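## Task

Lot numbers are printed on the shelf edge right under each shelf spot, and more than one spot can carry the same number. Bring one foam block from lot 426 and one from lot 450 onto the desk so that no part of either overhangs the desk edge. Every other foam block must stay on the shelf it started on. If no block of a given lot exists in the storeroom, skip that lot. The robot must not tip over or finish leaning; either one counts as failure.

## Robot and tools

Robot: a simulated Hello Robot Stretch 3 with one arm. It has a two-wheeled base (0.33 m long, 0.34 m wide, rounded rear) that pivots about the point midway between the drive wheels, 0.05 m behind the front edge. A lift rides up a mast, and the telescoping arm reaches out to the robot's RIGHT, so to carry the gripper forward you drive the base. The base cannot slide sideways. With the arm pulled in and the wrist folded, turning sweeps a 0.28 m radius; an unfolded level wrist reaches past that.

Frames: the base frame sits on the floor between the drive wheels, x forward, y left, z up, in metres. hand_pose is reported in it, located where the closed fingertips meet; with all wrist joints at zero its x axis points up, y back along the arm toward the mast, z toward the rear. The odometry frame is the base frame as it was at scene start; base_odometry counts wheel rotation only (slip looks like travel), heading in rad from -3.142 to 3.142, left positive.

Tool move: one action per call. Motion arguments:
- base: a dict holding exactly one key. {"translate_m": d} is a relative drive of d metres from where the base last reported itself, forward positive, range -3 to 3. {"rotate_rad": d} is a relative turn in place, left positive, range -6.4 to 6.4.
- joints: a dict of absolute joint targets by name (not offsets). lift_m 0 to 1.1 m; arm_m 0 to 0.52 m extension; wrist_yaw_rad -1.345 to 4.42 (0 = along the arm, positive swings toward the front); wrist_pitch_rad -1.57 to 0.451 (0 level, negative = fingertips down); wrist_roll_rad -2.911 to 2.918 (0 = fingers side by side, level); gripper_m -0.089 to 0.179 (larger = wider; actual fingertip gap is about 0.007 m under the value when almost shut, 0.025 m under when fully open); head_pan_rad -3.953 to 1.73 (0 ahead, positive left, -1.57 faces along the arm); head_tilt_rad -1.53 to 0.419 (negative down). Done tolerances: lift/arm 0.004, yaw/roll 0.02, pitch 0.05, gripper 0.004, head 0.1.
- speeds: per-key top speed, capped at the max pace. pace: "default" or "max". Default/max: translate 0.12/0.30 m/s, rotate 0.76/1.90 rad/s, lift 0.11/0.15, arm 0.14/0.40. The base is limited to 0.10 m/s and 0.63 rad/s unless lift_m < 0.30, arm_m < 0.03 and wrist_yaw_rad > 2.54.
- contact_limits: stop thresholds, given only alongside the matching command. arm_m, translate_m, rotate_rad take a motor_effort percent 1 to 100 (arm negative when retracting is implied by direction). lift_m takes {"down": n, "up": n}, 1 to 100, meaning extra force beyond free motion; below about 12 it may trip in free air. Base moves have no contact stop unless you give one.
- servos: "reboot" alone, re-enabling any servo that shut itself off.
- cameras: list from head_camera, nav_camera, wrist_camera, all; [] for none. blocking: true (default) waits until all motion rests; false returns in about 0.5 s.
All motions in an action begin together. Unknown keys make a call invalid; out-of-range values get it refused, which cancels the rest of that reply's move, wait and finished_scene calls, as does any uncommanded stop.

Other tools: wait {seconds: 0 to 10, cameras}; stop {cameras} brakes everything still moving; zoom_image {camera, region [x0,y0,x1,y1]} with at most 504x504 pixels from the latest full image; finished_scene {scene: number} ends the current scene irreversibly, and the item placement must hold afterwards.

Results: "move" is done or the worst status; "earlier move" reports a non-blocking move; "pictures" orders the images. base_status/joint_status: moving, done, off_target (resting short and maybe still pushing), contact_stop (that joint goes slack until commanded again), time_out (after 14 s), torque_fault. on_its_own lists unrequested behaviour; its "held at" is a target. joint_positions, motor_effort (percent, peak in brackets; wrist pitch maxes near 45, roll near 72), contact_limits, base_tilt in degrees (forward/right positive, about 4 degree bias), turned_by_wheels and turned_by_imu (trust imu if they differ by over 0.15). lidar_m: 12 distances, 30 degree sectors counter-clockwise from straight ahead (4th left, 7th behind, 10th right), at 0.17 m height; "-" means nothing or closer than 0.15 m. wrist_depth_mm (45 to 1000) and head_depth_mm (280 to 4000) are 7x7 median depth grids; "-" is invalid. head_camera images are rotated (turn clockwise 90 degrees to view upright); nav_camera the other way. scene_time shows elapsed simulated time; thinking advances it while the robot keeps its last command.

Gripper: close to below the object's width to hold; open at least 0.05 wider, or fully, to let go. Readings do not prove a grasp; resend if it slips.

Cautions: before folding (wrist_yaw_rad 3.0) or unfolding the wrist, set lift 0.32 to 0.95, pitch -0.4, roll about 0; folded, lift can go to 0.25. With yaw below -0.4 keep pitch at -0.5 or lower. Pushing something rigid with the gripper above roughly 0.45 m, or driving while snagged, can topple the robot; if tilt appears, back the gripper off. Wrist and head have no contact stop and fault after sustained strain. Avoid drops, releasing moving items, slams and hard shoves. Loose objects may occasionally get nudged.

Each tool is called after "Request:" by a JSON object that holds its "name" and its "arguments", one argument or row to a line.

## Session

Request:
{"name": "move", "arguments": {
  "joints": {"head_pan_rad":1.2,"head_tilt_rad":-0.25},
  "cameras": ["nav_camera"]
}}

Request:
{"name": "move", "arguments": {
  "joints": {"head_pan_rad":0},
  "cameras": ["nav_camera"]
}}

Request:
{"name": "move", "arguments": {
  "joints": {"head_pan_rad":-1.2},
  "cameras": ["nav_camera"]
}}

Request:
{"name": "move", "arguments": {
  "joints": {"head_pan_rad":-2.4},
  "cameras": ["nav_camera"]
}}

Request:
{"name": "move", "arguments": {
  "joints": {"head_pan_rad":-3.6},
  "cameras": ["nav_camera"]
}}

Scene clock: 1.13 s.
move: done
base_odometry: x=+0.000 y=+0.000 heading=+0.000
turned_by_wheels: +0.000
turned_by_imu: +0.000
base_tilt: forward=-0.4 right=-1.2
lidar_m: 0.84 0.77 0.78 0.96 1.17 1.16 1.57 1.48 1.13 1.38 3.08 1.31
head_depth_mm: 654 673 688 713 735 759 785 / 692 709 733 758 784 809 838 / 730 754 778 804 834 866 894 / 773 803 830 864 895 934 971 / 829 857 891 925 967 1009 1050 / 896 933 969 1013 1055 1106 1153 / 954 999 1040 1093 1140 1204 1262
base_status: not commanded
joint_positions: lift_m=+0.306 arm_m=+0.001 wrist_yaw_rad=+2.853 wrist_pitch_rad=-0.337 wrist_roll_rad=+0.000 gripper_m=+0.037 head_pan_rad=+1.230 head_tilt_rad=-0.250
joint_status: all done
measured_speeds: all 0
motor_effort: left_wheel=-0.1(0.5) right_wheel=+0.8(1.0) lift_m=+26.7(27.3) arm_m=-8.9(8.9) wrist_yaw_rad=-0.4(2.2) wrist_pitch_rad=+2.1(2.2) wrist_roll_rad=+0.1(0.3) gripper_m=+0.5(1.0) head_pan_rad=-2.3(4.8) head_tilt_rad=-2.9(6.5)
hand_pose: x=+0.0453 y=+0.0786 z=+0.3376 quat_wxyz=(+0.218, +0.707, +0.017, +0.673) (m; base frame)
wrist_depth_mm: 133 - - - - - - / 136 - - - - - - / 144 - - - - - - / 155 186 878 869 822 - - / 170 181 728 663 667 692 663 / 567 194 126 560 129 583 561 / 506 205 314 499 483 492 488
pictures: nav_camera (sideways)
camera_calibration:
nav_camera: T_world_to_cam=[[0.0581576, 0.214788, 0.974928, -1.22629], [0.946772, -0.321583, 0.0143705, 0.0256399], [0.316607, 0.922199, -0.222058, 0.240315], [0, 0, 0, 1]] pos_world=[-0.0290425, 0.0500191, 1.24854]

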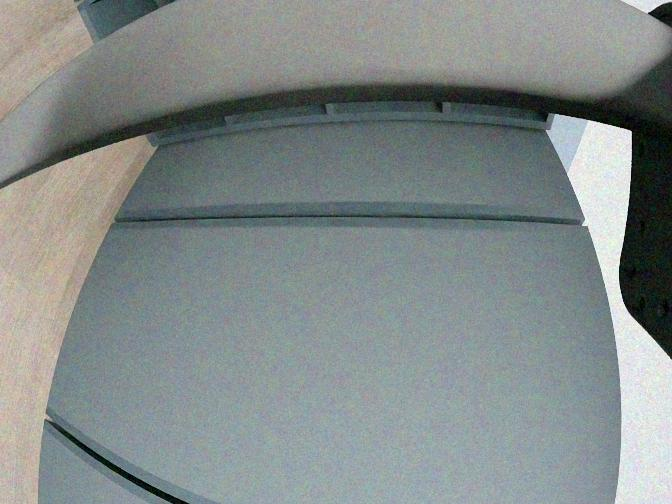

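Scene clock: 2.27 s.
move: done
base_odometry: x=+0.000 y=+0.000 heading=+0.000
turned_by_wheels: +0.000
turned_by_imu: +0.000
base_tilt: forward=-0.3 right=-1.2
lidar_m: 0.84 0.77 0.78 0.96 1.17 1.16 1.57 1.48 1.13 1.38 3.09 1.31
head_depth_mm: 1207 1272 1344 1441 1538 1677 1645 / 1062 1116 1180 1250 1332 1425 1508 / 960 1003 1054 1106 1172 1244 1317 / 872 912 950 996 1043 1100 1160 / 801 828 866 901 946 987 1035 / 740 765 793 827 858 897 940 / 686 710 735 760 789 822 854
base_status: not commanded
joint_positions: lift_m=+0.306 arm_m=+0.001 wrist_yaw_rad=+2.853 wrist_pitch_rad=-0.337 wrist_roll_rad=+0.000 gripper_m=+0.037 head_pan_rad=-0.023 head_tilt_rad=-0.250
joint_status: all done
measured_speeds: all 0
motor_effort: left_wheel=-0.1(0.5) right_wheel=+0.3(1.2) lift_m=+26.3(26.8) arm_m=-11.7(11.7) wrist_yaw_rad=-0.3(2.2) wrist_pitch_rad=+2.0(2.1) wrist_roll_rad=+0.0(0.3) gripper_m=+0.0(0.9) head_pan_rad=+1.3(6.0) head_tilt_rad=-2.1(3.8)
hand_pose: x=+0.0453 y=+0.0786 z=+0.3376 quat_wxyz=(+0.218, +0.707, +0.017, +0.673) (m; base frame)
wrist_depth_mm: 133 - - - - - - / 136 - - - - - - / 145 - - - - - - / 156 186 880 861 814 - - / 170 180 721 659 660 682 655 / 575 193 126 561 128 579 571 / 508 205 313 501 483 495 491
pictures: nav_camera (sideways)
camera_calibration:
nav_camera: T_world_to_cam=[[0.222291, 0.0119496, 0.974907, -1.22727], [-0.00921199, -0.999855, 0.0143558, 0.0315848], [0.974937, -0.012172, -0.222148, 0.236376], [0, 0, 0, 1]] pos_world=[0.0426515, 0.0491228, 1.24854]

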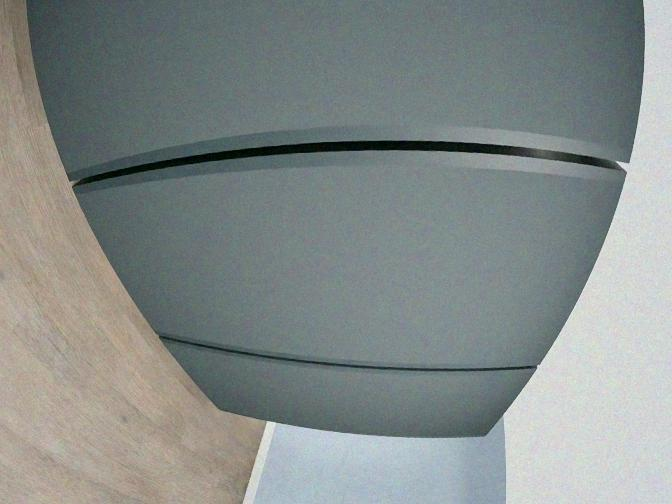

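Scene clock: 3.40 s.
move: done
base_odometry: x=+0.000 y=+0.000 heading=+0.000
turned_by_wheels: +0.000
turned_by_imu: +0.000
base_tilt: forward=-0.3 right=-1.2
lidar_m: 0.84 0.77 0.78 0.96 1.17 1.17 1.57 1.48 1.13 1.38 3.07 1.31
head_depth_mm: 2147 2165 2184 2179 1512 1174 1583 / 2459 2585 2602 2583 1508 2091 1633 / 2678 3112 3171 3226 2702 2113 1625 / 2698 3025 3136 3315 3202 2153 1600 / 2721 2945 3004 3129 3183 2136 1606 / 2684 2814 2919 3045 3043 2130 1602 / 2585 2691 2834 2934 2975 2120 1614
base_status: not commanded
joint_positions: lift_m=+0.306 arm_m=+0.001 wrist_yaw_rad=+2.853 wrist_pitch_rad=-0.337 wrist_roll_rad=+0.000 gripper_m=+0.037 head_pan_rad=-1.235 head_tilt_rad=-0.250
joint_status: all done
measured_speeds: all 0
motor_effort: left_wheel=-0.2(0.5) right_wheel=+0.5(1.1) lift_m=+26.3(27.1) arm_m=-12.5(12.9) wrist_yaw_rad=-0.1(1.9) wrist_pitch_rad=+2.0(2.2) wrist_roll_rad=+0.2(0.3) gripper_m=+0.2(0.8) head_pan_rad=+3.7(5.3) head_tilt_rad=-2.1(3.2)
hand_pose: x=+0.0453 y=+0.0786 z=+0.3376 quat_wxyz=(+0.218, +0.707, +0.017, +0.673) (m; base frame)
wrist_depth_mm: 133 - - - - - - / 136 - - - - - - / 144 - - - - - - / 156 186 869 881 826 - - / 169 180 732 666 666 685 664 / 570 193 126 562 129 577 570 / 502 205 314 500 481 492 491
pictures: nav_camera (sideways)
camera_calibration:
nav_camera: T_world_to_cam=[[0.0891956, -0.203964, 0.974907, -1.22647], [-0.939527, -0.342172, 0.0143716, 0.0372004], [0.330655, -0.917233, -0.22215, 0.240294], [0, 0, 0, 1]] pos_world=[0.0648917, -0.0170199, 1.24854]

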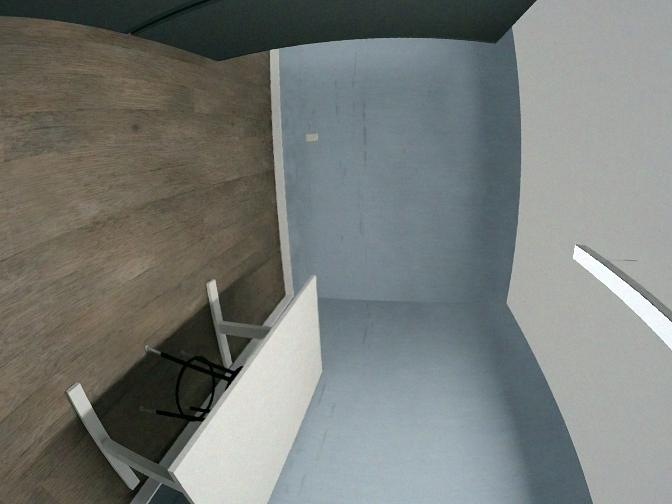

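Scene clock: 5.50 s.
move: done
base_odometry: x=+0.000 y=+0.000 heading=+0.000
turned_by_wheels: +0.000
turned_by_imu: +0.000
base_tilt: forward=-0.4 right=-1.1
lidar_m: 0.84 0.77 0.78 0.96 1.17 1.16 1.57 1.48 1.13 1.38 3.09 1.31
head_depth_mm: 1308 1347 1400 1457 1520 1586 1638 / 1305 1360 1408 1463 1521 1580 1643 / 1310 1354 1416 1474 1525 1600 1629 / 1338 1384 1430 1493 1557 1616 1620 / 1343 1399 1453 1500 1564 1652 1617 / 1351 1402 1450 1508 1547 1636 1609 / 1350 1401 1468 1527 1426 1118 1456
base_status: not commanded
joint_positions: lift_m=+0.306 arm_m=+0.001 wrist_yaw_rad=+2.853 wrist_pitch_rad=-0.337 wrist_roll_rad=+0.000 gripper_m=+0.037 head_pan_rad=-2.408 head_tilt_rad=-0.250
joint_status: all done
measured_speeds: translate_m=+0.000 rotate_rad=+0.000 lift_m=+0.000 arm_m=+0.000 wrist_yaw_rad=+0.000 wrist_pitch_rad=+0.000 wrist_roll_rad=+0.000 head_pan_rad=+0.024 head_tilt_rad=+0.000
motor_effort: left_wheel=-0.3(0.8) right_wheel=+0.3(1.5) lift_m=+26.6(27.1) arm_m=-12.1(13.0) wrist_yaw_rad=+0.1(1.9) wrist_pitch_rad=+2.1(2.1) wrist_roll_rad=+0.3(0.3) gripper_m=+0.2(0.9) head_pan_rad=+3.4(4.6) head_tilt_rad=-3.2(3.8)
hand_pose: x=+0.0453 y=+0.0786 z=+0.3376 quat_wxyz=(+0.218, +0.707, +0.017, +0.673) (m; base frame)
wrist_depth_mm: 134 - - - - - - / 136 - - - - - - / 144 - - - - - - / 156 186 874 866 812 - - / 170 180 731 663 673 688 663 / 572 193 126 562 129 573 567 / 505 205 313 497 480 491 491
pictures: nav_camera (sideways)
camera_calibration:
nav_camera: T_world_to_cam=[[-0.15351, -0.16123, 0.974905, -1.22497], [-0.679295, 0.733725, 0.0143813, 0.03555], [-0.71763, -0.66004, -0.222157, 0.246757], [0, 0, 0, 1]] pos_world=[0.0131847, -0.0607166, 1.24854]

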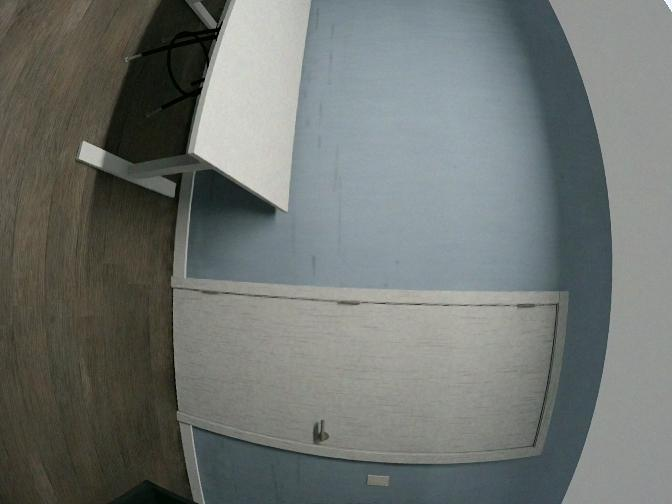

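Scene clock: 6.63 s.
move: done
base_odometry: x=+0.000 y=+0.000 heading=+0.000
turned_by_wheels: +0.000
turned_by_imu: +0.000
base_tilt: forward=-0.3 right=-1.3
lidar_m: 0.85 0.77 0.78 0.96 1.17 1.16 1.57 1.48 1.13 1.38 3.09 1.31
head_depth_mm: 1104 1314 1371 1465 1546 1310 1547 / 1108 1131 1096 1133 1175 1233 1393 / 1343 1526 1572 1602 1678 1439 1484 / 1362 1595 1644 1647 1750 1498 1532 / 1372 1670 1716 1764 1828 1779 1533 / 1390 1674 1707 1709 1768 1843 1559 / 1374 1427 1463 1492 1592 1667 1600
base_status: not commanded
joint_positions: lift_m=+0.306 arm_m=+0.001 wrist_yaw_rad=+2.853 wrist_pitch_rad=-0.337 wrist_roll_rad=+0.000 gripper_m=+0.037 head_pan_rad=-3.630 head_tilt_rad=-0.250
joint_status: all done
measured_speeds: all 0
motor_effort: left_wheel=-0.4(0.6) right_wheel=+0.2(1.2) lift_m=+26.6(27.4) arm_m=-12.4(12.8) wrist_yaw_rad=+0.0(2.2) wrist_pitch_rad=+2.1(2.1) wrist_roll_rad=+0.0(0.2) gripper_m=+0.8(1.2) head_pan_rad=+2.1(4.8) head_tilt_rad=-1.8(2.8)
hand_pose: x=+0.0453 y=+0.0786 z=+0.3376 quat_wxyz=(+0.218, +0.707, +0.017, +0.673) (m; base frame)
wrist_depth_mm: 133 - - - - - - / 136 - - - - - - / 144 - - - - - - / 155 186 876 879 836 - - / 169 180 737 668 657 691 654 / 575 193 126 563 129 572 573 / 505 205 314 499 482 490 494
pictures: nav_camera (sideways)
camera_calibration:
nav_camera: T_world_to_cam=[[-0.204052, 0.089021, 0.974904, -1.22467], [0.456657, 0.889527, 0.0143555, 0.0287167], [-0.865926, 0.448126, -0.222162, 0.247637], [0, 0, 0, 1]] pos_world=[-0.0485744, -0.0274958, 1.24854]

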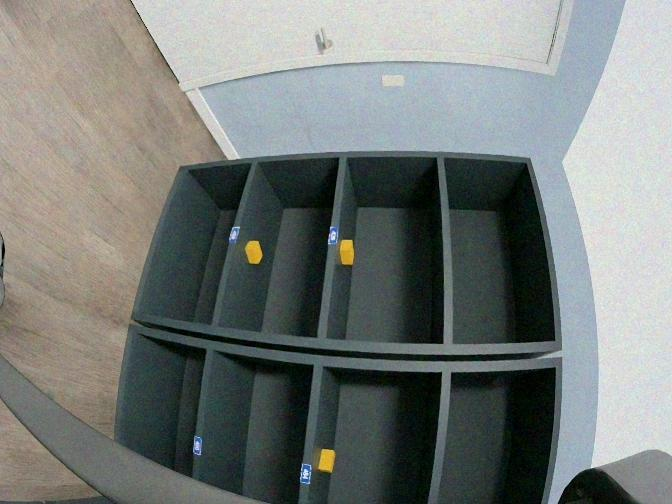

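Request:
{"name": "move", "arguments": {
  "joints": {"head_pan_rad":-3.75,"head_tilt_rad":-0.35},
  "cameras": ["head_camera","nav_camera"]
}}

Request:
{"name": "zoom_image", "arguments": {
  "camera": "nav_camera",
  "region": [150, 380, 350, 504]
}}

Scene clock: 17.50 s.
move: done
base_odometry: x=+0.000 y=+0.000 heading=+0.000
turned_by_wheels: +0.000
turned_by_imu: +0.000
base_tilt: forward=-0.3 right=-1.1
lidar_m: 0.84 0.77 0.78 0.96 1.17 1.16 1.57 1.48 1.13 1.37 3.09 1.31
head_depth_mm: 1330 1345 1454 1403 1591 1604 - / 1240 1297 1483 1535 1583 1660 1394 / 1075 1058 1113 1195 1275 1375 1417 / 1436 1480 1593 1674 1558 1705 1434 / 1473 1529 1645 1736 1556 1765 1457 / 1521 1593 1696 1805 1625 1750 1454 / 1543 1590 1690 1739 1707 1733 1446
base_status: not commanded
joint_positions: lift_m=+0.306 arm_m=+0.001 wrist_yaw_rad=+2.853 wrist_pitch_rad=-0.337 wrist_roll_rad=+0.000 gripper_m=+0.037 head_pan_rad=-3.748 head_tilt_rad=-0.351
joint_status: all done
measured_speeds: all 0
motor_effort: left_wheel=+0.1(0.3) right_wheel=-0.4(1.3) lift_m=+26.4(26.8) arm_m=-12.2(12.6) wrist_yaw_rad=-0.1(0.8) wrist_pitch_rad=+2.1(2.1) wrist_roll_rad=-0.1(0.2) gripper_m=+0.3(0.9) head_pan_rad=-3.3(4.4) head_tilt_rad=-3.5(5.0)
hand_pose: x=+0.0453 y=+0.0786 z=+0.3376 quat_wxyz=(+0.218, +0.707, +0.017, +0.673) (m; base frame)
wrist_depth_mm: 133 - - - - - - / 137 - - - - - - / 145 - - - - - - / 155 186 885 876 828 - - / 170 181 732 673 668 682 664 / 574 194 126 558 129 570 570 / 500 205 314 498 484 497 494
pictures: head_camera (sideways), nav_camera (sideways)
camera_calibration:
head_camera: T_world_to_cam=[[0.268295, -0.129545, -0.954587, 1.25619], [-0.599113, -0.79841, -0.0600357, 0.0814767], [-0.754375, 0.588013, -0.291822, 0.339967], [0, 0, 0, 1]] pos_world=[-0.0317539, 0.0278801, 1.30324]
nav_camera: T_world_to_cam=[[-0.272211, 0.167884, 0.947479, -1.18847], [0.557055, 0.830375, 0.0129082, 0.0299943], [-0.784596, 0.531311, -0.319558, 0.373952], [0, 0, 0, 1]] pos_world=[-0.0468213, -0.0240674, 1.24516]

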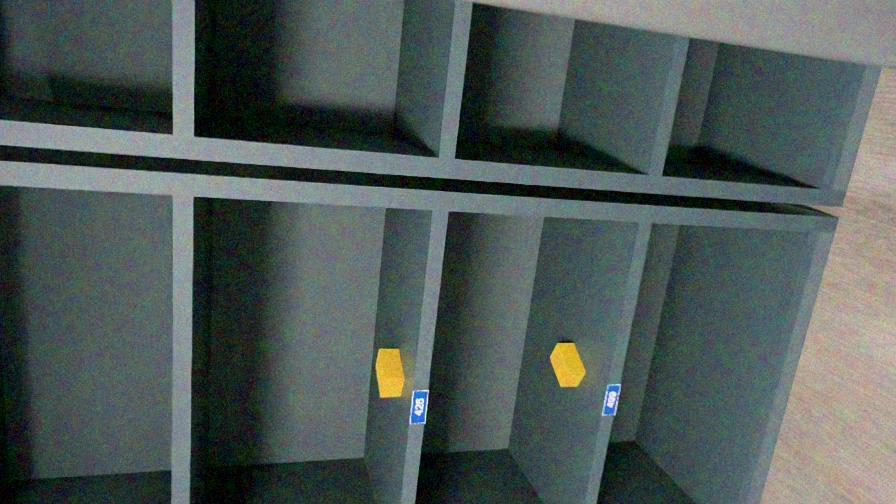

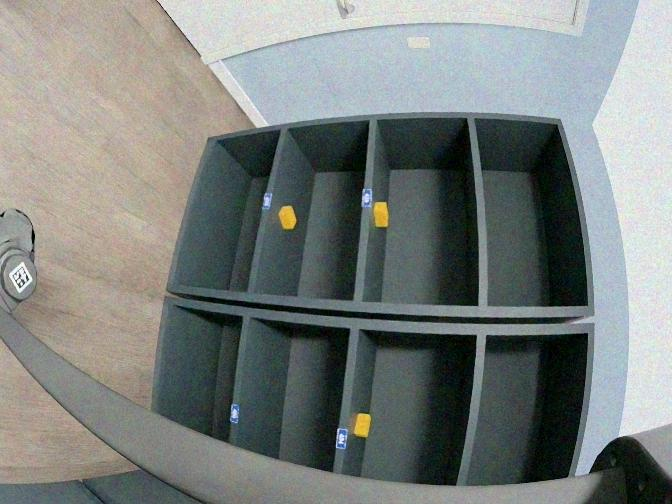

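Scaled by 2.520 from the camera's 672x504 image, which has a finer 792x594 frame.

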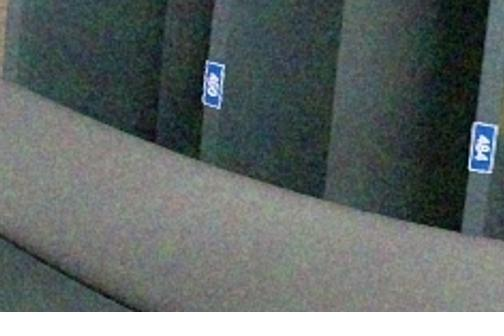

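Request:
{"name": "zoom_image", "arguments": {
  "camera": "head_camera",
  "region": [395, 380, 445, 430]
}}

Request:
{"name": "zoom_image", "arguments": {
  "camera": "head_camera",
  "region": [587, 375, 637, 425]
}}

Request:
{"name": "zoom_image", "arguments": {
  "camera": "nav_camera",
  "region": [215, 395, 255, 435]
}}

Request:
{"name": "zoom_image", "arguments": {
  "camera": "nav_camera",
  "region": [325, 415, 365, 455]
}}

Scaled by 10.080 from the camera's 896x504 image, which has a finer 1280x720 frame.

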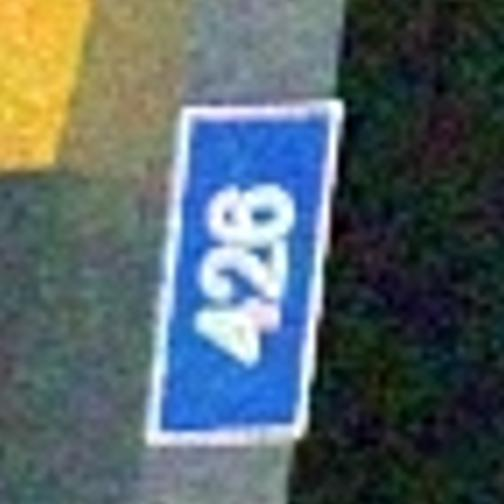

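Scaled by 10.080 from the camera's 896x504 image, which has a finer 1280x720 frame.

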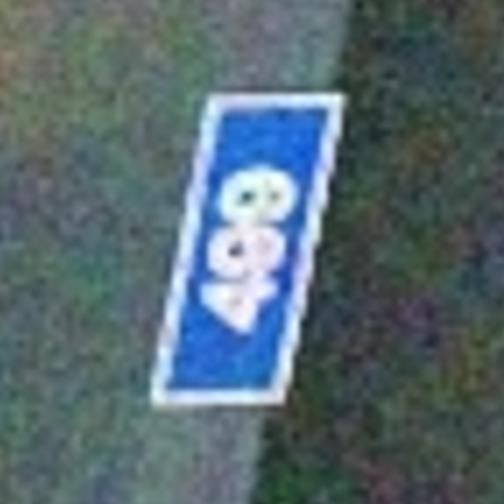

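Scaled by 12.600 from the camera's 672x504 image, which has a finer 792x594 frame.

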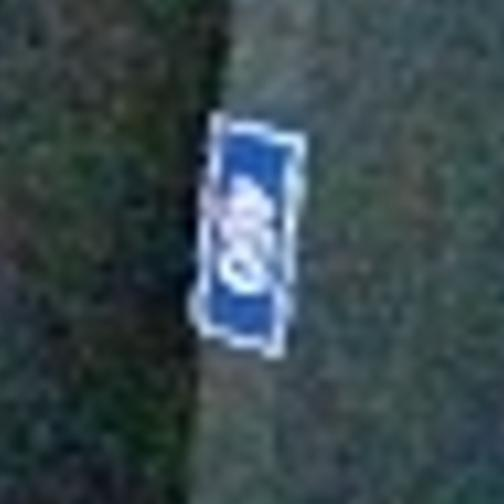

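Scaled by 12.600 from the camera's 672x504 image, which has a finer 792x594 frame.

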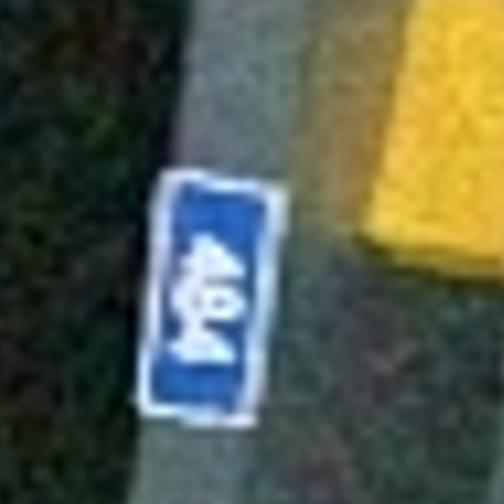

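Request:
{"name": "move", "arguments": {
  "base": {"rotate_rad":3.02},
  "joints": {"lift_m":0.285,"head_pan_rad":-1.57,"head_tilt_rad":-0.5},
  "pace": "max",
  "cameras": []
}}

Request:
{"name": "move", "arguments": {
  "base": {"translate_m":0.94},
  "pace": "max",
  "cameras": []
}}

Request:
{"name": "move", "arguments": {
  "base": {"rotate_rad":0.862},
  "pace": "max",
  "cameras": ["head_camera","nav_camera"]
}}

Scene clock: 45.77 s.
move: done
base_odometry: x=+0.000 y=+0.000 heading=+3.020
turned_by_wheels: +3.020
turned_by_imu: +2.963
base_tilt: forward=-0.3 right=-1.1
lidar_m: 1.57 1.49 1.13 1.33 2.01 1.69 0.92 0.77 0.77 0.87 1.36 1.16
head_depth_mm: 679 719 764 814 877 941 1020 / 731 779 829 890 959 1043 1141 / 791 846 908 982 1069 1176 1240 / 867 933 1004 1101 1197 1332 1302 / 949 1026 1121 1237 1363 1498 1296 / 1050 1146 1266 1391 1552 1579 1294 / 1095 1194 1297 1474 1692 1532 1284
base_status: done
joint_positions: lift_m=+0.285 arm_m=+0.001 wrist_yaw_rad=+2.853 wrist_pitch_rad=-0.338 wrist_roll_rad=+0.000 gripper_m=+0.037 head_pan_rad=-1.567 head_tilt_rad=-0.502
joint_status: all done
measured_speeds: all 0
motor_effort: left_wheel=-6.9(15.2) right_wheel=+8.3(14.7) lift_m=+27.4(30.0) arm_m=-11.9(13.1) wrist_yaw_rad=-0.7(1.9) wrist_pitch_rad=+2.3(2.4) wrist_roll_rad=+0.0(0.3) gripper_m=+0.3(1.1) head_pan_rad=-3.2(5.4) head_tilt_rad=-0.8(9.0)
hand_pose: x=+0.0452 y=+0.0785 z=+0.3159 quat_wxyz=(+0.218, +0.707, +0.018, +0.673) (m; base frame)
wrist_depth_mm: 133 - - - - - - / 136 - - - - - - / 145 - - - - - - / 156 186 825 824 809 809 805 / 170 181 703 641 636 654 656 / 542 193 126 533 129 549 541 / 477 205 290 459 456 470 466
pictures: none
No camera images: "cameras" was empty.

Scene clock: 50.27 s.
move: done
base_odometry: x=-0.933 y=+0.114 heading=+3.019
turned_by_wheels: +0.000
turned_by_imu: +0.001
base_tilt: forward=-0.4 right=-1.2
lidar_m: 0.64 0.87 0.87 0.97 1.65 3.03 1.67 1.40 1.40 0.62 0.75 0.92
head_depth_mm: 1130 1254 1306 1449 1575 1630 1324 / 875 1358 1301 1522 1425 1563 1320 / 899 1379 1256 1495 1234 1465 1287 / 648 1208 1026 775 1184 1010 1231 / 501 541 589 647 727 816 934 / 526 575 635 658 790 883 808 / 589 652 731 690 907 932 762
base_status: done
joint_positions: lift_m=+0.285 arm_m=+0.001 wrist_yaw_rad=+2.853 wrist_pitch_rad=-0.338 wrist_roll_rad=+0.000 gripper_m=+0.037 head_pan_rad=-1.570 head_tilt_rad=-0.502
joint_status: not commanded
measured_speeds: all 0
motor_effort: left_wheel=-0.9(14.0) right_wheel=+9.2(13.6) lift_m=+26.4(27.3) arm_m=-10.1(12.7) wrist_yaw_rad=+0.5(2.0) wrist_pitch_rad=+2.3(2.4) wrist_roll_rad=-0.1(0.4) gripper_m=-0.2(1.2) head_pan_rad=-3.3(4.1) head_tilt_rad=+4.1(4.4)
hand_pose: x=+0.0452 y=+0.0785 z=+0.3159 quat_wxyz=(+0.218, +0.707, +0.018, +0.673) (m; base frame)
wrist_depth_mm: 133 - - - - - 670 / 136 - - - - - 714 / 145 - - - - - 757 / 156 187 837 832 820 804 768 / 171 180 688 640 627 652 653 / 544 193 126 533 129 544 544 / 480 206 290 458 455 471 468
pictures: none
No camera images: "cameras" was empty.

Scene clock: 51.93 s.
move: done
base_odometry: x=-0.933 y=+0.114 heading=-2.402
turned_by_wheels: +0.862
turned_by_imu: +0.844
base_tilt: forward=-0.3 right=-1.2
lidar_m: 0.86 0.90 1.22 1.72 1.96 1.45 1.40 0.66 0.62 0.92 0.64 0.91
head_depth_mm: 748 810 878 738 562 964 783 / 749 806 878 732 557 962 781 / 748 808 880 724 551 955 777 / 747 810 878 614 546 945 770 / 748 809 881 707 567 944 768 / 748 813 884 699 563 939 766 / 750 813 884 690 560 934 761
base_status: done
joint_positions: lift_m=+0.285 arm_m=+0.001 wrist_yaw_rad=+2.853 wrist_pitch_rad=-0.338 wrist_roll_rad=+0.000 gripper_m=+0.037 head_pan_rad=-1.570 head_tilt_rad=-0.500
joint_status: not commanded
measured_speeds: all 0
motor_effort: left_wheel=-6.7(14.7) right_wheel=+9.4(14.3) lift_m=+28.4(29.5) arm_m=-12.9(12.9) wrist_yaw_rad=-0.4(1.5) wrist_pitch_rad=+2.2(2.4) wrist_roll_rad=+0.3(0.4) gripper_m=+0.3(0.9) head_pan_rad=-3.0(3.6) head_tilt_rad=+3.2(4.8)
hand_pose: x=+0.0452 y=+0.0785 z=+0.3159 quat_wxyz=(+0.218, +0.707, +0.018, +0.673) (m; base frame)
wrist_depth_mm: 134 - - - - - - / 136 - - - - - - / 144 - - - - - 909 / 156 186 831 825 823 806 796 / 171 181 691 637 633 649 647 / 546 193 126 532 129 546 543 / 479 206 292 459 457 467 470
pictures: head_camera (sideways), nav_camera (sideways)
camera_calibration:
head_camera: T_world_to_cam=[[-0.046499, 0.432046, -0.900652, 1.18773], [0.9975, -0.027954, -0.0649087, 0.0779964], [-0.0532203, -0.901418, -0.429665, 0.515099], [0, 0, 0, 1]] pos_world=[0.00484068, -0.046654, 1.29612]
nav_camera: T_world_to_cam=[[0.0172622, -0.455786, 0.889922, -1.11511], [-0.999795, -0.0173013, 0.0105323, 0.042609], [0.0105963, -0.889921, -0.455991, 0.546594], [0, 0, 0, 1]] pos_world=[0.0560576, -0.0210901, 1.24116]

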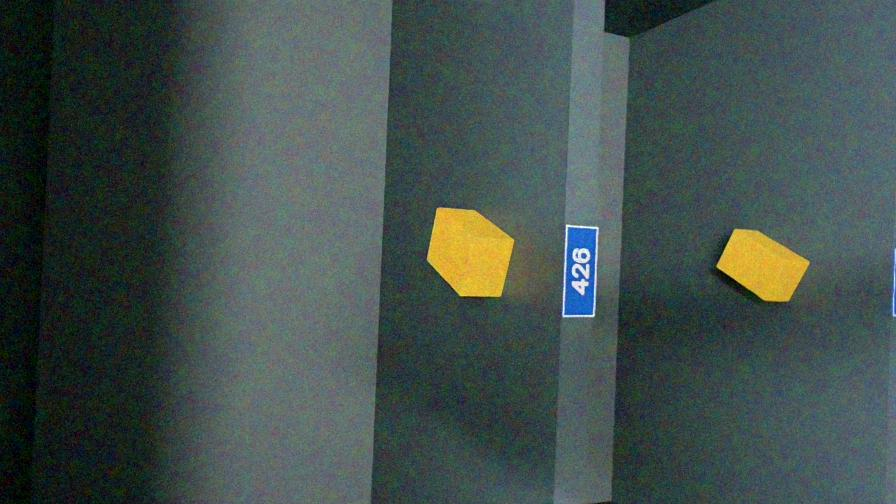

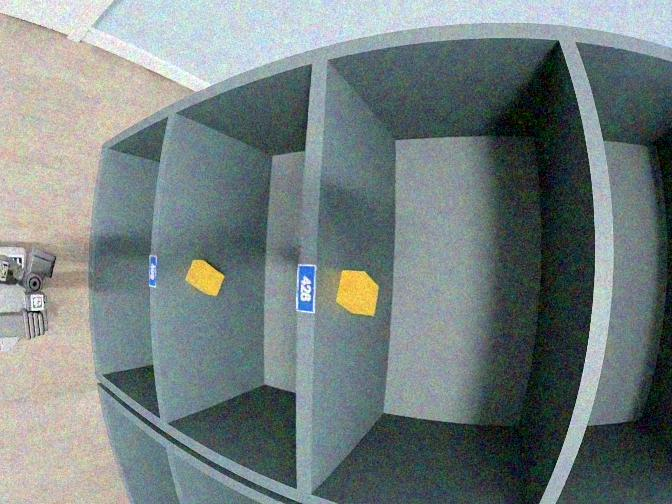

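Request:
{"name": "move", "arguments": {
  "joints": {"lift_m":0.9,"wrist_pitch_rad":-0.4},
  "pace": "max",
  "cameras": []
}}

Request:
{"name": "move", "arguments": {
  "joints": {"wrist_yaw_rad":0.3,"gripper_m":0.179},
  "cameras": []
}}

Request:
{"name": "move", "arguments": {
  "joints": {"wrist_pitch_rad":-0.7,"lift_m":1.1,"head_tilt_rad":-0.35},
  "cameras": ["head_camera","wrist_camera"]
}}

Scene clock: 76.53 s.
move: done
base_odometry: x=-0.933 y=+0.114 heading=-2.402
turned_by_wheels: +0.000
turned_by_imu: +0.000
base_tilt: forward=-0.4 right=-1.2
lidar_m: 0.86 0.90 1.22 1.72 1.95 1.45 1.40 0.66 0.62 0.92 0.64 0.91
head_depth_mm: 743 808 879 741 561 969 - / 747 806 878 730 557 958 849 / 749 807 880 723 551 954 802 / 748 812 881 613 547 950 795 / 748 813 880 707 567 947 812 / 750 813 884 699 564 938 785 / 754 810 886 689 559 930 763
base_status: not commanded
joint_positions: lift_m=+0.900 arm_m=+0.001 wrist_yaw_rad=+2.853 wrist_pitch_rad=-0.413 wrist_roll_rad=+0.000 gripper_m=+0.037 head_pan_rad=-1.570 head_tilt_rad=-0.500
joint_status: all done
measured_speeds: all 0
motor_effort: left_wheel=-6.5(7.0) right_wheel=+8.5(10.0) lift_m=+26.8(33.7) arm_m=-11.1(12.9) wrist_yaw_rad=+0.0(2.2) wrist_pitch_rad=+2.1(5.9) wrist_roll_rad=+0.2(0.3) gripper_m=+0.1(1.1) head_pan_rad=-2.0(2.9) head_tilt_rad=+2.8(3.9)
hand_pose: x=+0.0428 y=+0.0701 z=+0.9138 quat_wxyz=(+0.243, +0.705, +0.044, +0.664) (m; base frame)
wrist_depth_mm: 134 - - - - - - / 138 - - - - - - / 150 - - - - - - / 163 182 - - - - - / - 191 - - - - - / - 207 126 - 129 - - / - - - - - - -
pictures: none
No camera images: "cameras" was empty.

Scene clock: 78.83 s.
move: done
base_odometry: x=-0.933 y=+0.114 heading=-2.402
turned_by_wheels: +0.000
turned_by_imu: +0.000
base_tilt: forward=-0.3 right=-1.2
lidar_m: 0.86 0.90 1.22 1.72 1.96 1.44 1.40 0.66 0.62 0.92 0.64 0.91
head_depth_mm: 745 805 879 740 561 965 - / 747 808 878 732 557 961 843 / 749 808 880 724 552 953 801 / 751 810 882 613 547 980 - / 750 810 882 707 565 975 316 / 750 813 885 699 565 937 748 / 750 813 886 692 559 931 708
base_status: not commanded
joint_positions: lift_m=+0.900 arm_m=+0.001 wrist_yaw_rad=+0.303 wrist_pitch_rad=-0.413 wrist_roll_rad=+0.000 gripper_m=+0.179 head_pan_rad=-1.570 head_tilt_rad=-0.500
joint_status: all done
measured_speeds: all 0
motor_effort: left_wheel=-6.5(6.8) right_wheel=+9.3(9.8) lift_m=+23.5(27.3) arm_m=-10.2(11.5) wrist_yaw_rad=-2.6(6.2) wrist_pitch_rad=+2.0(2.1) wrist_roll_rad=+0.1(0.3) gripper_m=+0.4(84.3) head_pan_rad=-1.3(2.1) head_tilt_rad=+1.5(2.7)
hand_pose: x=+0.0456 y=-0.3603 z=+0.9138 quat_wxyz=(+0.706, +0.248, -0.662, -0.039) (m; base frame)
wrist_depth_mm: - - - - 205 191 - / 385 - - - 210 196 - / 398 - - - - - - / - - - - - - - / - 142 - - - - - / - 126 - - - - - / - - - - 536 - 105
pictures: none
No camera images: "cameras" was empty.

Scene clock: 81.47 s.
move: done
base_odometry: x=-0.933 y=+0.114 heading=-2.402
turned_by_wheels: +0.000
turned_by_imu: +0.000
base_tilt: forward=-0.3 right=-1.2
lidar_m: 0.86 0.90 1.22 1.72 1.96 1.45 1.40 0.66 0.62 0.92 0.64 0.91
head_depth_mm: 379 809 - - - - - / 384 814 - - - - - / 391 812 - - - - - / 372 812 857 904 - - - / 373 813 860 907 - 520 820 / 373 816 859 897 633 997 841 / 377 811 860 899 630 984 839
base_status: not commanded
joint_positions: lift_m=+1.099 arm_m=+0.001 wrist_yaw_rad=+0.303 wrist_pitch_rad=-0.708 wrist_roll_rad=+0.000 gripper_m=+0.179 head_pan_rad=-1.570 head_tilt_rad=-0.348
joint_status: all done
joint sent to its limit — lift_m, upper limit.
measured_speeds: all 0
motor_effort: left_wheel=-6.5(7.0) right_wheel=+9.2(9.7) lift_m=+28.7(32.0) arm_m=-9.6(10.8) wrist_yaw_rad=-2.8(4.1) wrist_pitch_rad=+1.0(3.5) wrist_roll_rad=+0.2(0.3) gripper_m=+0.7(1.2) head_pan_rad=-0.1(1.6) head_tilt_rad=+2.2(6.3)
hand_pose: x=+0.0318 y=-0.3164 z=+1.0523 quat_wxyz=(+0.693, +0.343, -0.618, -0.143) (m; base frame)
wrist_depth_mm: 390 - - - - - - / - - - - - - - / - - - - 303 - - / - - - - - - - / - - - - 701 - 733 / - - - - - - - / 948 - - - - - 105
pictures: head_camera (sideways), wrist_camera
camera_calibration:
head_camera: T_world_to_cam=[[-0.0464651, 0.290978, -0.955601, 1.25946], [0.997501, -0.0374527, -0.0599067, 0.0714987], [-0.0532214, -0.955996, -0.288511, 0.331441], [0, 0, 0, 1]] pos_world=[0.00484078, -0.0469417, 1.30345]
wrist_camera: T_world_to_cam=[[-0.945257, -0.324467, -0.0347941, -0.0292747], [-0.236093, 0.753588, -0.613486, 0.924048], [0.225276, -0.571687, -0.788939, 0.808382], [0, 0, 0, 1]] pos_world=[0.00837998, -0.243709, 1.20364]

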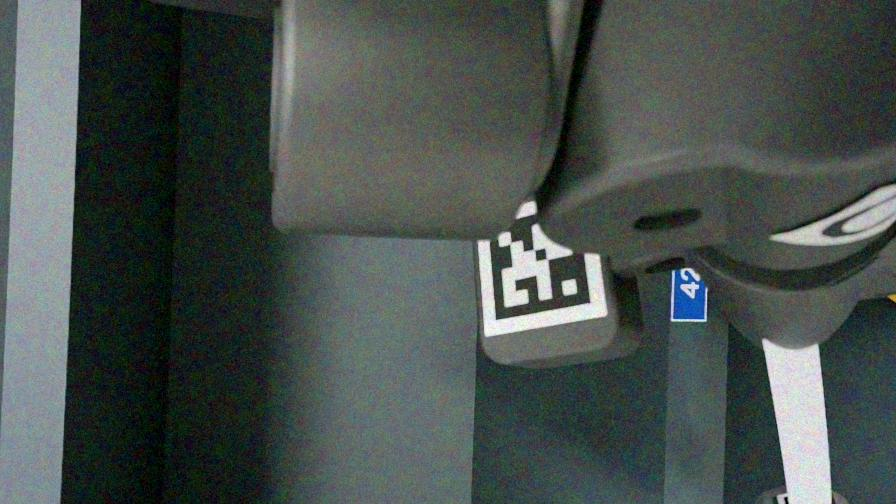

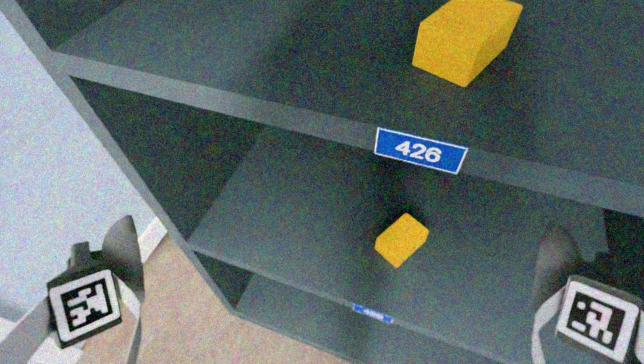

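Request:
{"name": "move", "arguments": {
  "joints": {"arm_m":0.15},
  "cameras": ["wrist_camera"]
}}

Scene clock: 90.07 s.
move: done
base_odometry: x=-0.933 y=+0.114 heading=-2.402
turned_by_wheels: +0.000
turned_by_imu: +0.000
base_tilt: forward=-0.3 right=-1.3
lidar_m: 0.86 0.90 1.22 1.72 1.95 1.45 1.40 0.66 0.62 0.92 0.64 0.91
head_depth_mm: 383 750 - - 662 537 888 / 388 767 - - 654 532 883 / 393 811 - - 555 528 876 / 373 813 860 329 290 525 871 / 373 809 856 890 547 992 864 / 374 812 860 897 632 988 865 / 381 814 860 898 629 978 862
base_status: not commanded
joint_positions: lift_m=+1.099 arm_m=+0.150 wrist_yaw_rad=+0.303 wrist_pitch_rad=-0.709 wrist_roll_rad=+0.000 gripper_m=+0.179 head_pan_rad=-1.570 head_tilt_rad=-0.350
joint_status: all done
measured_speeds: all 0
motor_effort: left_wheel=-6.8(6.9) right_wheel=+9.5(10.0) lift_m=+27.3(28.4) arm_m=+12.0(14.2) wrist_yaw_rad=-3.4(4.6) wrist_pitch_rad=+1.1(1.2) wrist_roll_rad=+0.0(0.3) gripper_m=+0.8(1.1) head_pan_rad=+0.1(0.9) head_tilt_rad=-3.1(4.3)
hand_pose: x=+0.0318 y=-0.4657 z=+1.0523 quat_wxyz=(+0.693, +0.343, -0.618, -0.143) (m; base frame)
wrist_depth_mm: 377 - - - - - - / - - - - - - - / - - - - - - - / - - - - 258 - - / - 142 - - - - - / - 139 - 224 - - - / - - - - 215 - 105
pictures: wrist_camera
camera_calibration:
wrist_camera: T_world_to_cam=[[-0.94526, -0.324454, -0.0348364, -0.0777924], [-0.236104, 0.753713, -0.613328, 1.03641], [0.225254, -0.571529, -0.78906, 0.723124], [0, 0, 0, 1]] pos_world=[0.00828002, -0.393109, 1.20354]

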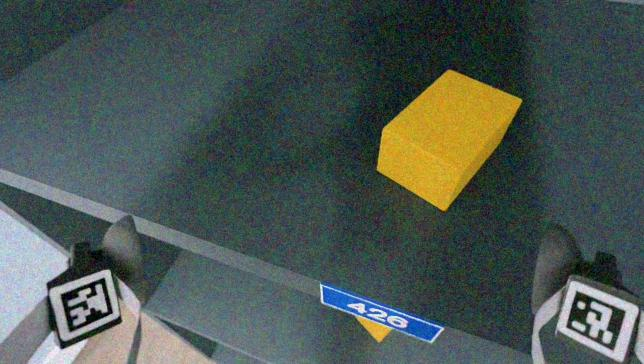

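Request:
{"name": "move", "arguments": {
  "joints": {"arm_m":0.08},
  "cameras": []
}}

Request:
{"name": "move", "arguments": {
  "joints": {"wrist_yaw_rad":-0.5},
  "base": {"translate_m":0.093},
  "cameras": []
}}

Request:
{"name": "move", "arguments": {
  "joints": {"arm_m":0.28},
  "cameras": ["wrist_camera","head_camera"]
}}

Scene clock: 116.87 s.
move: done
base_odometry: x=-0.933 y=+0.114 heading=-2.402
turned_by_wheels: +0.000
turned_by_imu: +0.000
base_tilt: forward=-0.3 right=-1.2
lidar_m: 0.86 0.90 1.22 1.72 1.95 1.45 1.40 0.66 0.62 0.92 0.64 0.91
head_depth_mm: 384 628 - - - 536 886 / 389 776 - - - 1008 881 / 391 810 - - - - 876 / 373 812 859 - - - 874 / 373 815 859 895 639 996 872 / 374 812 861 897 634 993 865 / 381 815 864 898 628 513 863
base_status: not commanded
joint_positions: lift_m=+1.099 arm_m=+0.080 wrist_yaw_rad=+0.303 wrist_pitch_rad=-0.709 wrist_roll_rad=+0.000 gripper_m=+0.179 head_pan_rad=-1.570 head_tilt_rad=-0.350
joint_status: all done
measured_speeds: all 0
motor_effort: left_wheel=-6.5(6.8) right_wheel=+9.2(9.7) lift_m=+24.8(26.4) arm_m=-12.1(13.6) wrist_yaw_rad=-2.6(4.4) wrist_pitch_rad=+1.1(1.2) wrist_roll_rad=-0.1(0.3) gripper_m=+0.8(1.1) head_pan_rad=+0.6(1.6) head_tilt_rad=-3.4(4.1)
hand_pose: x=+0.0318 y=-0.3957 z=+1.0523 quat_wxyz=(+0.693, +0.343, -0.618, -0.143) (m; base frame)
wrist_depth_mm: 376 - - - - - - / - - - - - - - / - - - - - - - / - - - - - - - / - 143 - - 259 - - / - 140 - - - - - / - - - - - - 105
pictures: none
No camera images: "cameras" was empty.

Scene clock: 118.93 s.
move: done
base_odometry: x=-1.002 y=+0.052 heading=-2.402
turned_by_wheels: +0.000
turned_by_imu: +0.000
base_tilt: forward=-0.3 right=-1.3
lidar_m: 0.77 0.80 1.15 3.59 2.08 1.54 1.49 0.68 0.72 0.92 0.58 0.78
head_depth_mm: 383 625 - - - 1017 885 / 387 771 - - - 1013 880 / 393 814 - - - - 878 / 374 813 862 903 - 1034 874 / 375 814 861 902 638 994 868 / 376 814 864 899 633 990 868 / 380 818 855 896 627 896 860
base_status: done
joint_positions: lift_m=+1.099 arm_m=+0.080 wrist_yaw_rad=-0.497 wrist_pitch_rad=-0.709 wrist_roll_rad=+0.000 gripper_m=+0.179 head_pan_rad=-1.570 head_tilt_rad=-0.350
joint_status: all done
measured_speeds: all 0
motor_effort: left_wheel=-0.1(7.8) right_wheel=+10.5(13.7) lift_m=+24.4(25.7) arm_m=-11.9(12.9) wrist_yaw_rad=-2.8(7.2) wrist_pitch_rad=+1.1(1.3) wrist_roll_rad=+0.0(0.3) gripper_m=+0.3(1.3) head_pan_rad=+1.7(2.0) head_tilt_rad=-2.9(4.0)
hand_pose: x=-0.1068 y=-0.3821 z=+1.0523 quat_wxyz=(+0.583, +0.075, -0.703, -0.401) (m; base frame)
wrist_depth_mm: - - - - - - - / - - - - - - - / - - - - - - - / - - - - - - - / - 142 267 - - 711 - / - 139 - - - - - / - - - - - - 105
pictures: none
No camera images: "cameras" was empty.

Scene clock: 121.63 s.
move: done
base_odometry: x=-1.002 y=+0.052 heading=-2.402
turned_by_wheels: +0.000
turned_by_imu: +0.000
base_tilt: forward=-0.4 right=-1.1
lidar_m: 0.77 0.80 1.14 3.59 2.08 1.54 1.49 0.68 0.72 0.92 0.58 0.78
head_depth_mm: 383 762 872 905 623 536 889 / 388 771 348 899 597 532 881 / 393 790 340 391 582 528 877 / 375 812 365 370 612 996 874 / 374 814 862 905 639 992 868 / 375 815 861 903 633 983 869 / 381 815 857 891 630 900 859
base_status: not commanded
joint_positions: lift_m=+1.099 arm_m=+0.280 wrist_yaw_rad=-0.497 wrist_pitch_rad=-0.709 wrist_roll_rad=+0.000 gripper_m=+0.179 head_pan_rad=-1.570 head_tilt_rad=-0.350
joint_status: all done
measured_speeds: all 0
motor_effort: left_wheel=+0.2(0.6) right_wheel=+9.5(11.0) lift_m=+23.7(25.0) arm_m=+12.4(15.2) wrist_yaw_rad=-3.2(4.2) wrist_pitch_rad=+1.1(1.3) wrist_roll_rad=-0.3(0.3) gripper_m=+0.6(1.1) head_pan_rad=+1.9(2.2) head_tilt_rad=-2.7(3.9)
hand_pose: x=-0.1069 y=-0.5820 z=+1.0522 quat_wxyz=(+0.583, +0.075, -0.703, -0.401) (m; base frame)
wrist_depth_mm: 331 - - - - - - / - - - - - - - / - - - - - - - / - - - - - - - / - 142 - 188 - - - / - 126 - 171 - - - / - - - 168 - - 105
pictures: head_camera (sideways), wrist_camera
camera_calibration:
head_camera: T_world_to_cam=[[-0.0464064, 0.293064, -0.954966, 1.25863], [0.997504, -0.037337, -0.0599317, 0.0715305], [-0.0532194, -0.955364, -0.290599, 0.334171], [0, 0, 0, 1]] pos_world=[0.00484096, -0.0469336, 1.30335]
wrist_camera: T_world_to_cam=[[-0.891225, 0.452222, -0.034836, 0.211253], [0.376384, 0.694533, -0.613155, 1.12218], [-0.253088, -0.559571, -0.789194, 0.643828], [0, 0, 0, 1]] pos_world=[-0.0711529, -0.514659, 1.20354]

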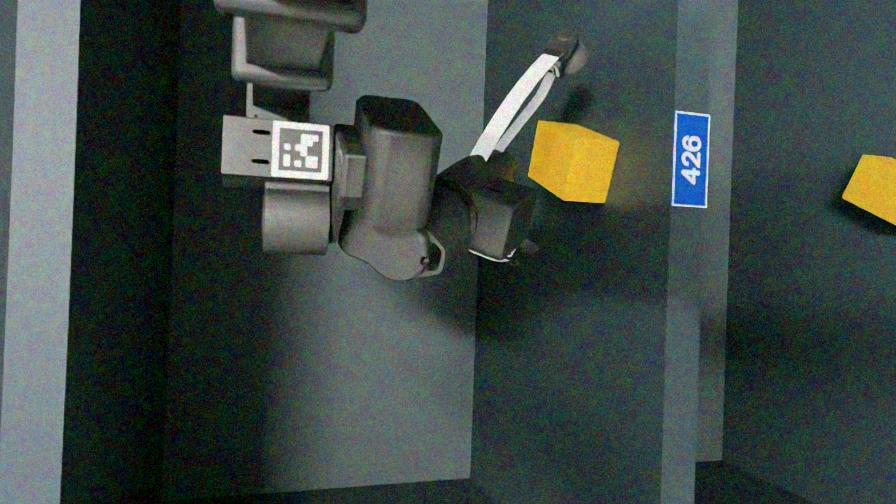

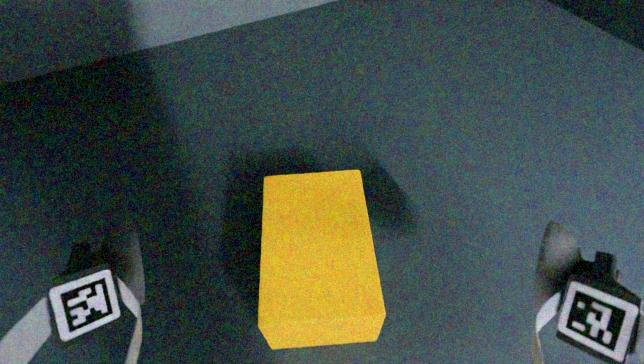

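Request:
{"name": "move", "arguments": {
  "joints": {"arm_m":0.293,"lift_m":1.068},
  "contact_limits": {"lift_m":{"down":14}},
  "speeds": {"lift_m":0.03},
  "cameras": ["wrist_camera"]
}}

Scene clock: 131.00 s.
move: done
base_odometry: x=-1.002 y=+0.052 heading=-2.402
turned_by_wheels: +0.000
turned_by_imu: +0.000
base_tilt: forward=-0.3 right=-1.3
lidar_m: 0.77 0.81 1.14 3.60 2.08 1.54 1.50 0.68 0.72 0.92 0.58 0.78
head_depth_mm: 383 814 836 914 662 537 885 / 388 813 376 889 587 532 883 / 393 814 368 342 570 528 874 / 375 811 850 383 608 998 870 / 375 815 863 898 639 991 871 / 375 814 865 903 634 984 864 / 380 820 858 893 628 893 862
base_status: not commanded
joint_positions: lift_m=+1.068 arm_m=+0.293 wrist_yaw_rad=-0.497 wrist_pitch_rad=-0.709 wrist_roll_rad=+0.000 gripper_m=+0.179 head_pan_rad=-1.570 head_tilt_rad=-0.350
joint_status: all done
measured_speeds: all 0
motor_effort: left_wheel=-0.1(0.4) right_wheel=+10.3(11.1) lift_m=+23.3(25.9) arm_m=+12.1(14.3) wrist_yaw_rad=-2.1(4.2) wrist_pitch_rad=+1.2(1.3) wrist_roll_rad=+0.0(0.3) gripper_m=+0.3(1.1) head_pan_rad=+2.8(2.9) head_tilt_rad=-2.2(3.1)
contact_limits: lift_m down 14 (down: maximum 72; up: maximum 65)
hand_pose: x=-0.1069 y=-0.5950 z=+1.0216 quat_wxyz=(+0.583, +0.075, -0.703, -0.401) (m; base frame)
wrist_depth_mm: 325 - - - - - - / - - - - - - - / - - - - - - - / - - - 172 - - - / - 142 - 154 153 - - / - 126 - 139 - - - / 118 166 166 139 162 165 107
pictures: wrist_camera
camera_calibration:
wrist_camera: T_world_to_cam=[[-0.891202, 0.452272, -0.0347661, 0.216013], [0.376375, 0.694511, -0.613185, 1.11247], [-0.253181, -0.559556, -0.789174, 0.612381], [0, 0, 0, 1]] pos_world=[-0.0711528, -0.527659, 1.17294]

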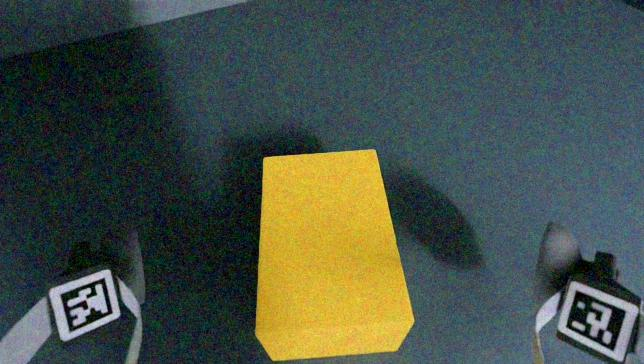

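Request:
{"name": "move", "arguments": {
  "joints": {"gripper_m":0.025},
  "cameras": []
}}

Request:
{"name": "move", "arguments": {
  "joints": {"lift_m":1.098},
  "speeds": {"lift_m":0.05},
  "cameras": ["wrist_camera"]
}}

Scene clock: 138.43 s.
move: done
base_odometry: x=-1.002 y=+0.052 heading=-2.402
turned_by_wheels: +0.000
turned_by_imu: +0.000
base_tilt: forward=-0.3 right=-1.2
lidar_m: 0.77 0.81 1.14 3.59 2.08 1.54 1.50 0.68 0.72 0.92 0.58 0.78
head_depth_mm: 383 813 840 912 662 536 885 / 388 810 376 891 619 532 881 / 393 816 367 343 566 530 876 / 375 815 846 383 606 996 870 / 375 813 864 903 638 993 868 / 375 814 862 900 634 984 866 / 380 815 857 893 630 896 862
base_status: not commanded
joint_positions: lift_m=+1.068 arm_m=+0.293 wrist_yaw_rad=-0.497 wrist_pitch_rad=-0.709 wrist_roll_rad=+0.000 gripper_m=+0.026 head_pan_rad=-1.570 head_tilt_rad=-0.350
joint_status: all done
measured_speeds: all 0
motor_effort: left_wheel=+0.1(0.5) right_wheel=+10.1(11.0) lift_m=+23.1(24.4) arm_m=+7.4(9.6) wrist_yaw_rad=-2.7(4.4) wrist_pitch_rad=+1.3(1.3) wrist_roll_rad=-0.1(0.4) gripper_m=-13.5(83.8) head_pan_rad=+3.4(3.7) head_tilt_rad=-1.4(2.1)
contact_limits: lift_m down 14 (down: maximum 72; up: maximum 65)
hand_pose: x=-0.1069 y=-0.5950 z=+1.0216 quat_wxyz=(+0.583, +0.075, -0.703, -0.401) (m; base frame)
wrist_depth_mm: 325 - - - - - - / - - - - - - - / - - - - - - - / - - - 172 - - - / - - 154 153 150 - - / - - 129 139 127 - - / - 98 166 141 162 164 166
pictures: none
No camera images: "cameras" was empty.

Scene clock: 139.57 s.
move: done
base_odometry: x=-1.002 y=+0.052 heading=-2.402
turned_by_wheels: +0.000
turned_by_imu: +0.000
base_tilt: forward=-0.3 right=-1.3
lidar_m: 0.77 0.81 1.14 3.60 2.08 1.54 1.49 0.68 0.72 0.92 0.58 0.79
head_depth_mm: 383 758 874 907 664 536 887 / 388 773 362 906 590 533 879 / 393 793 352 406 578 528 878 / 375 815 376 409 643 998 871 / 375 812 860 901 641 987 871 / 375 815 863 902 635 987 867 / 380 816 856 894 627 894 861
base_status: not commanded
joint_positions: lift_m=+1.098 arm_m=+0.293 wrist_yaw_rad=-0.497 wrist_pitch_rad=-0.710 wrist_roll_rad=+0.000 gripper_m=+0.026 head_pan_rad=-1.570 head_tilt_rad=-0.350
joint_status: all done
measured_speeds: all 0
motor_effort: left_wheel=+0.4(0.5) right_wheel=+9.8(10.8) lift_m=+29.9(31.5) arm_m=+7.0(8.1) wrist_yaw_rad=-2.9(4.2) wrist_pitch_rad=+1.5(1.5) wrist_roll_rad=-0.1(0.4) gripper_m=-13.1(13.7) head_pan_rad=+3.5(3.7) head_tilt_rad=-1.0(2.0)
hand_pose: x=-0.1068 y=-0.5948 z=+1.0514 quat_wxyz=(+0.582, +0.075, -0.703, -0.402) (m; base frame)
wrist_depth_mm: 326 - - - - - - / - - - - - - - / - - - - - - - / - - - 173 - - - / - - 154 154 150 - - / - - 129 139 127 - - / - 98 - 139 131 - -
pictures: wrist_camera
camera_calibration:
wrist_camera: T_world_to_cam=[[-0.891177, 0.452318, -0.0348208, 0.217144], [0.376772, 0.695207, -0.612153, 1.12996], [-0.25268, -0.558656, -0.789973, 0.637448], [0, 0, 0, 1]] pos_world=[-0.0711537, -0.527661, 1.20284]

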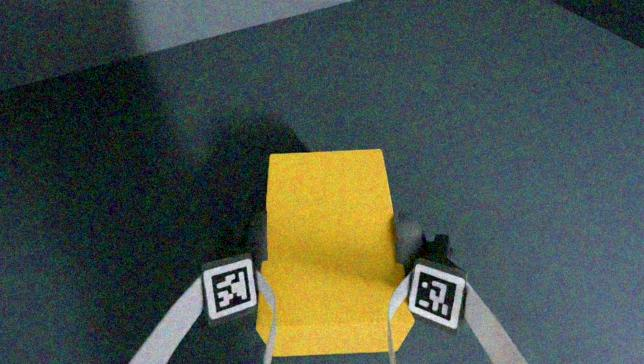

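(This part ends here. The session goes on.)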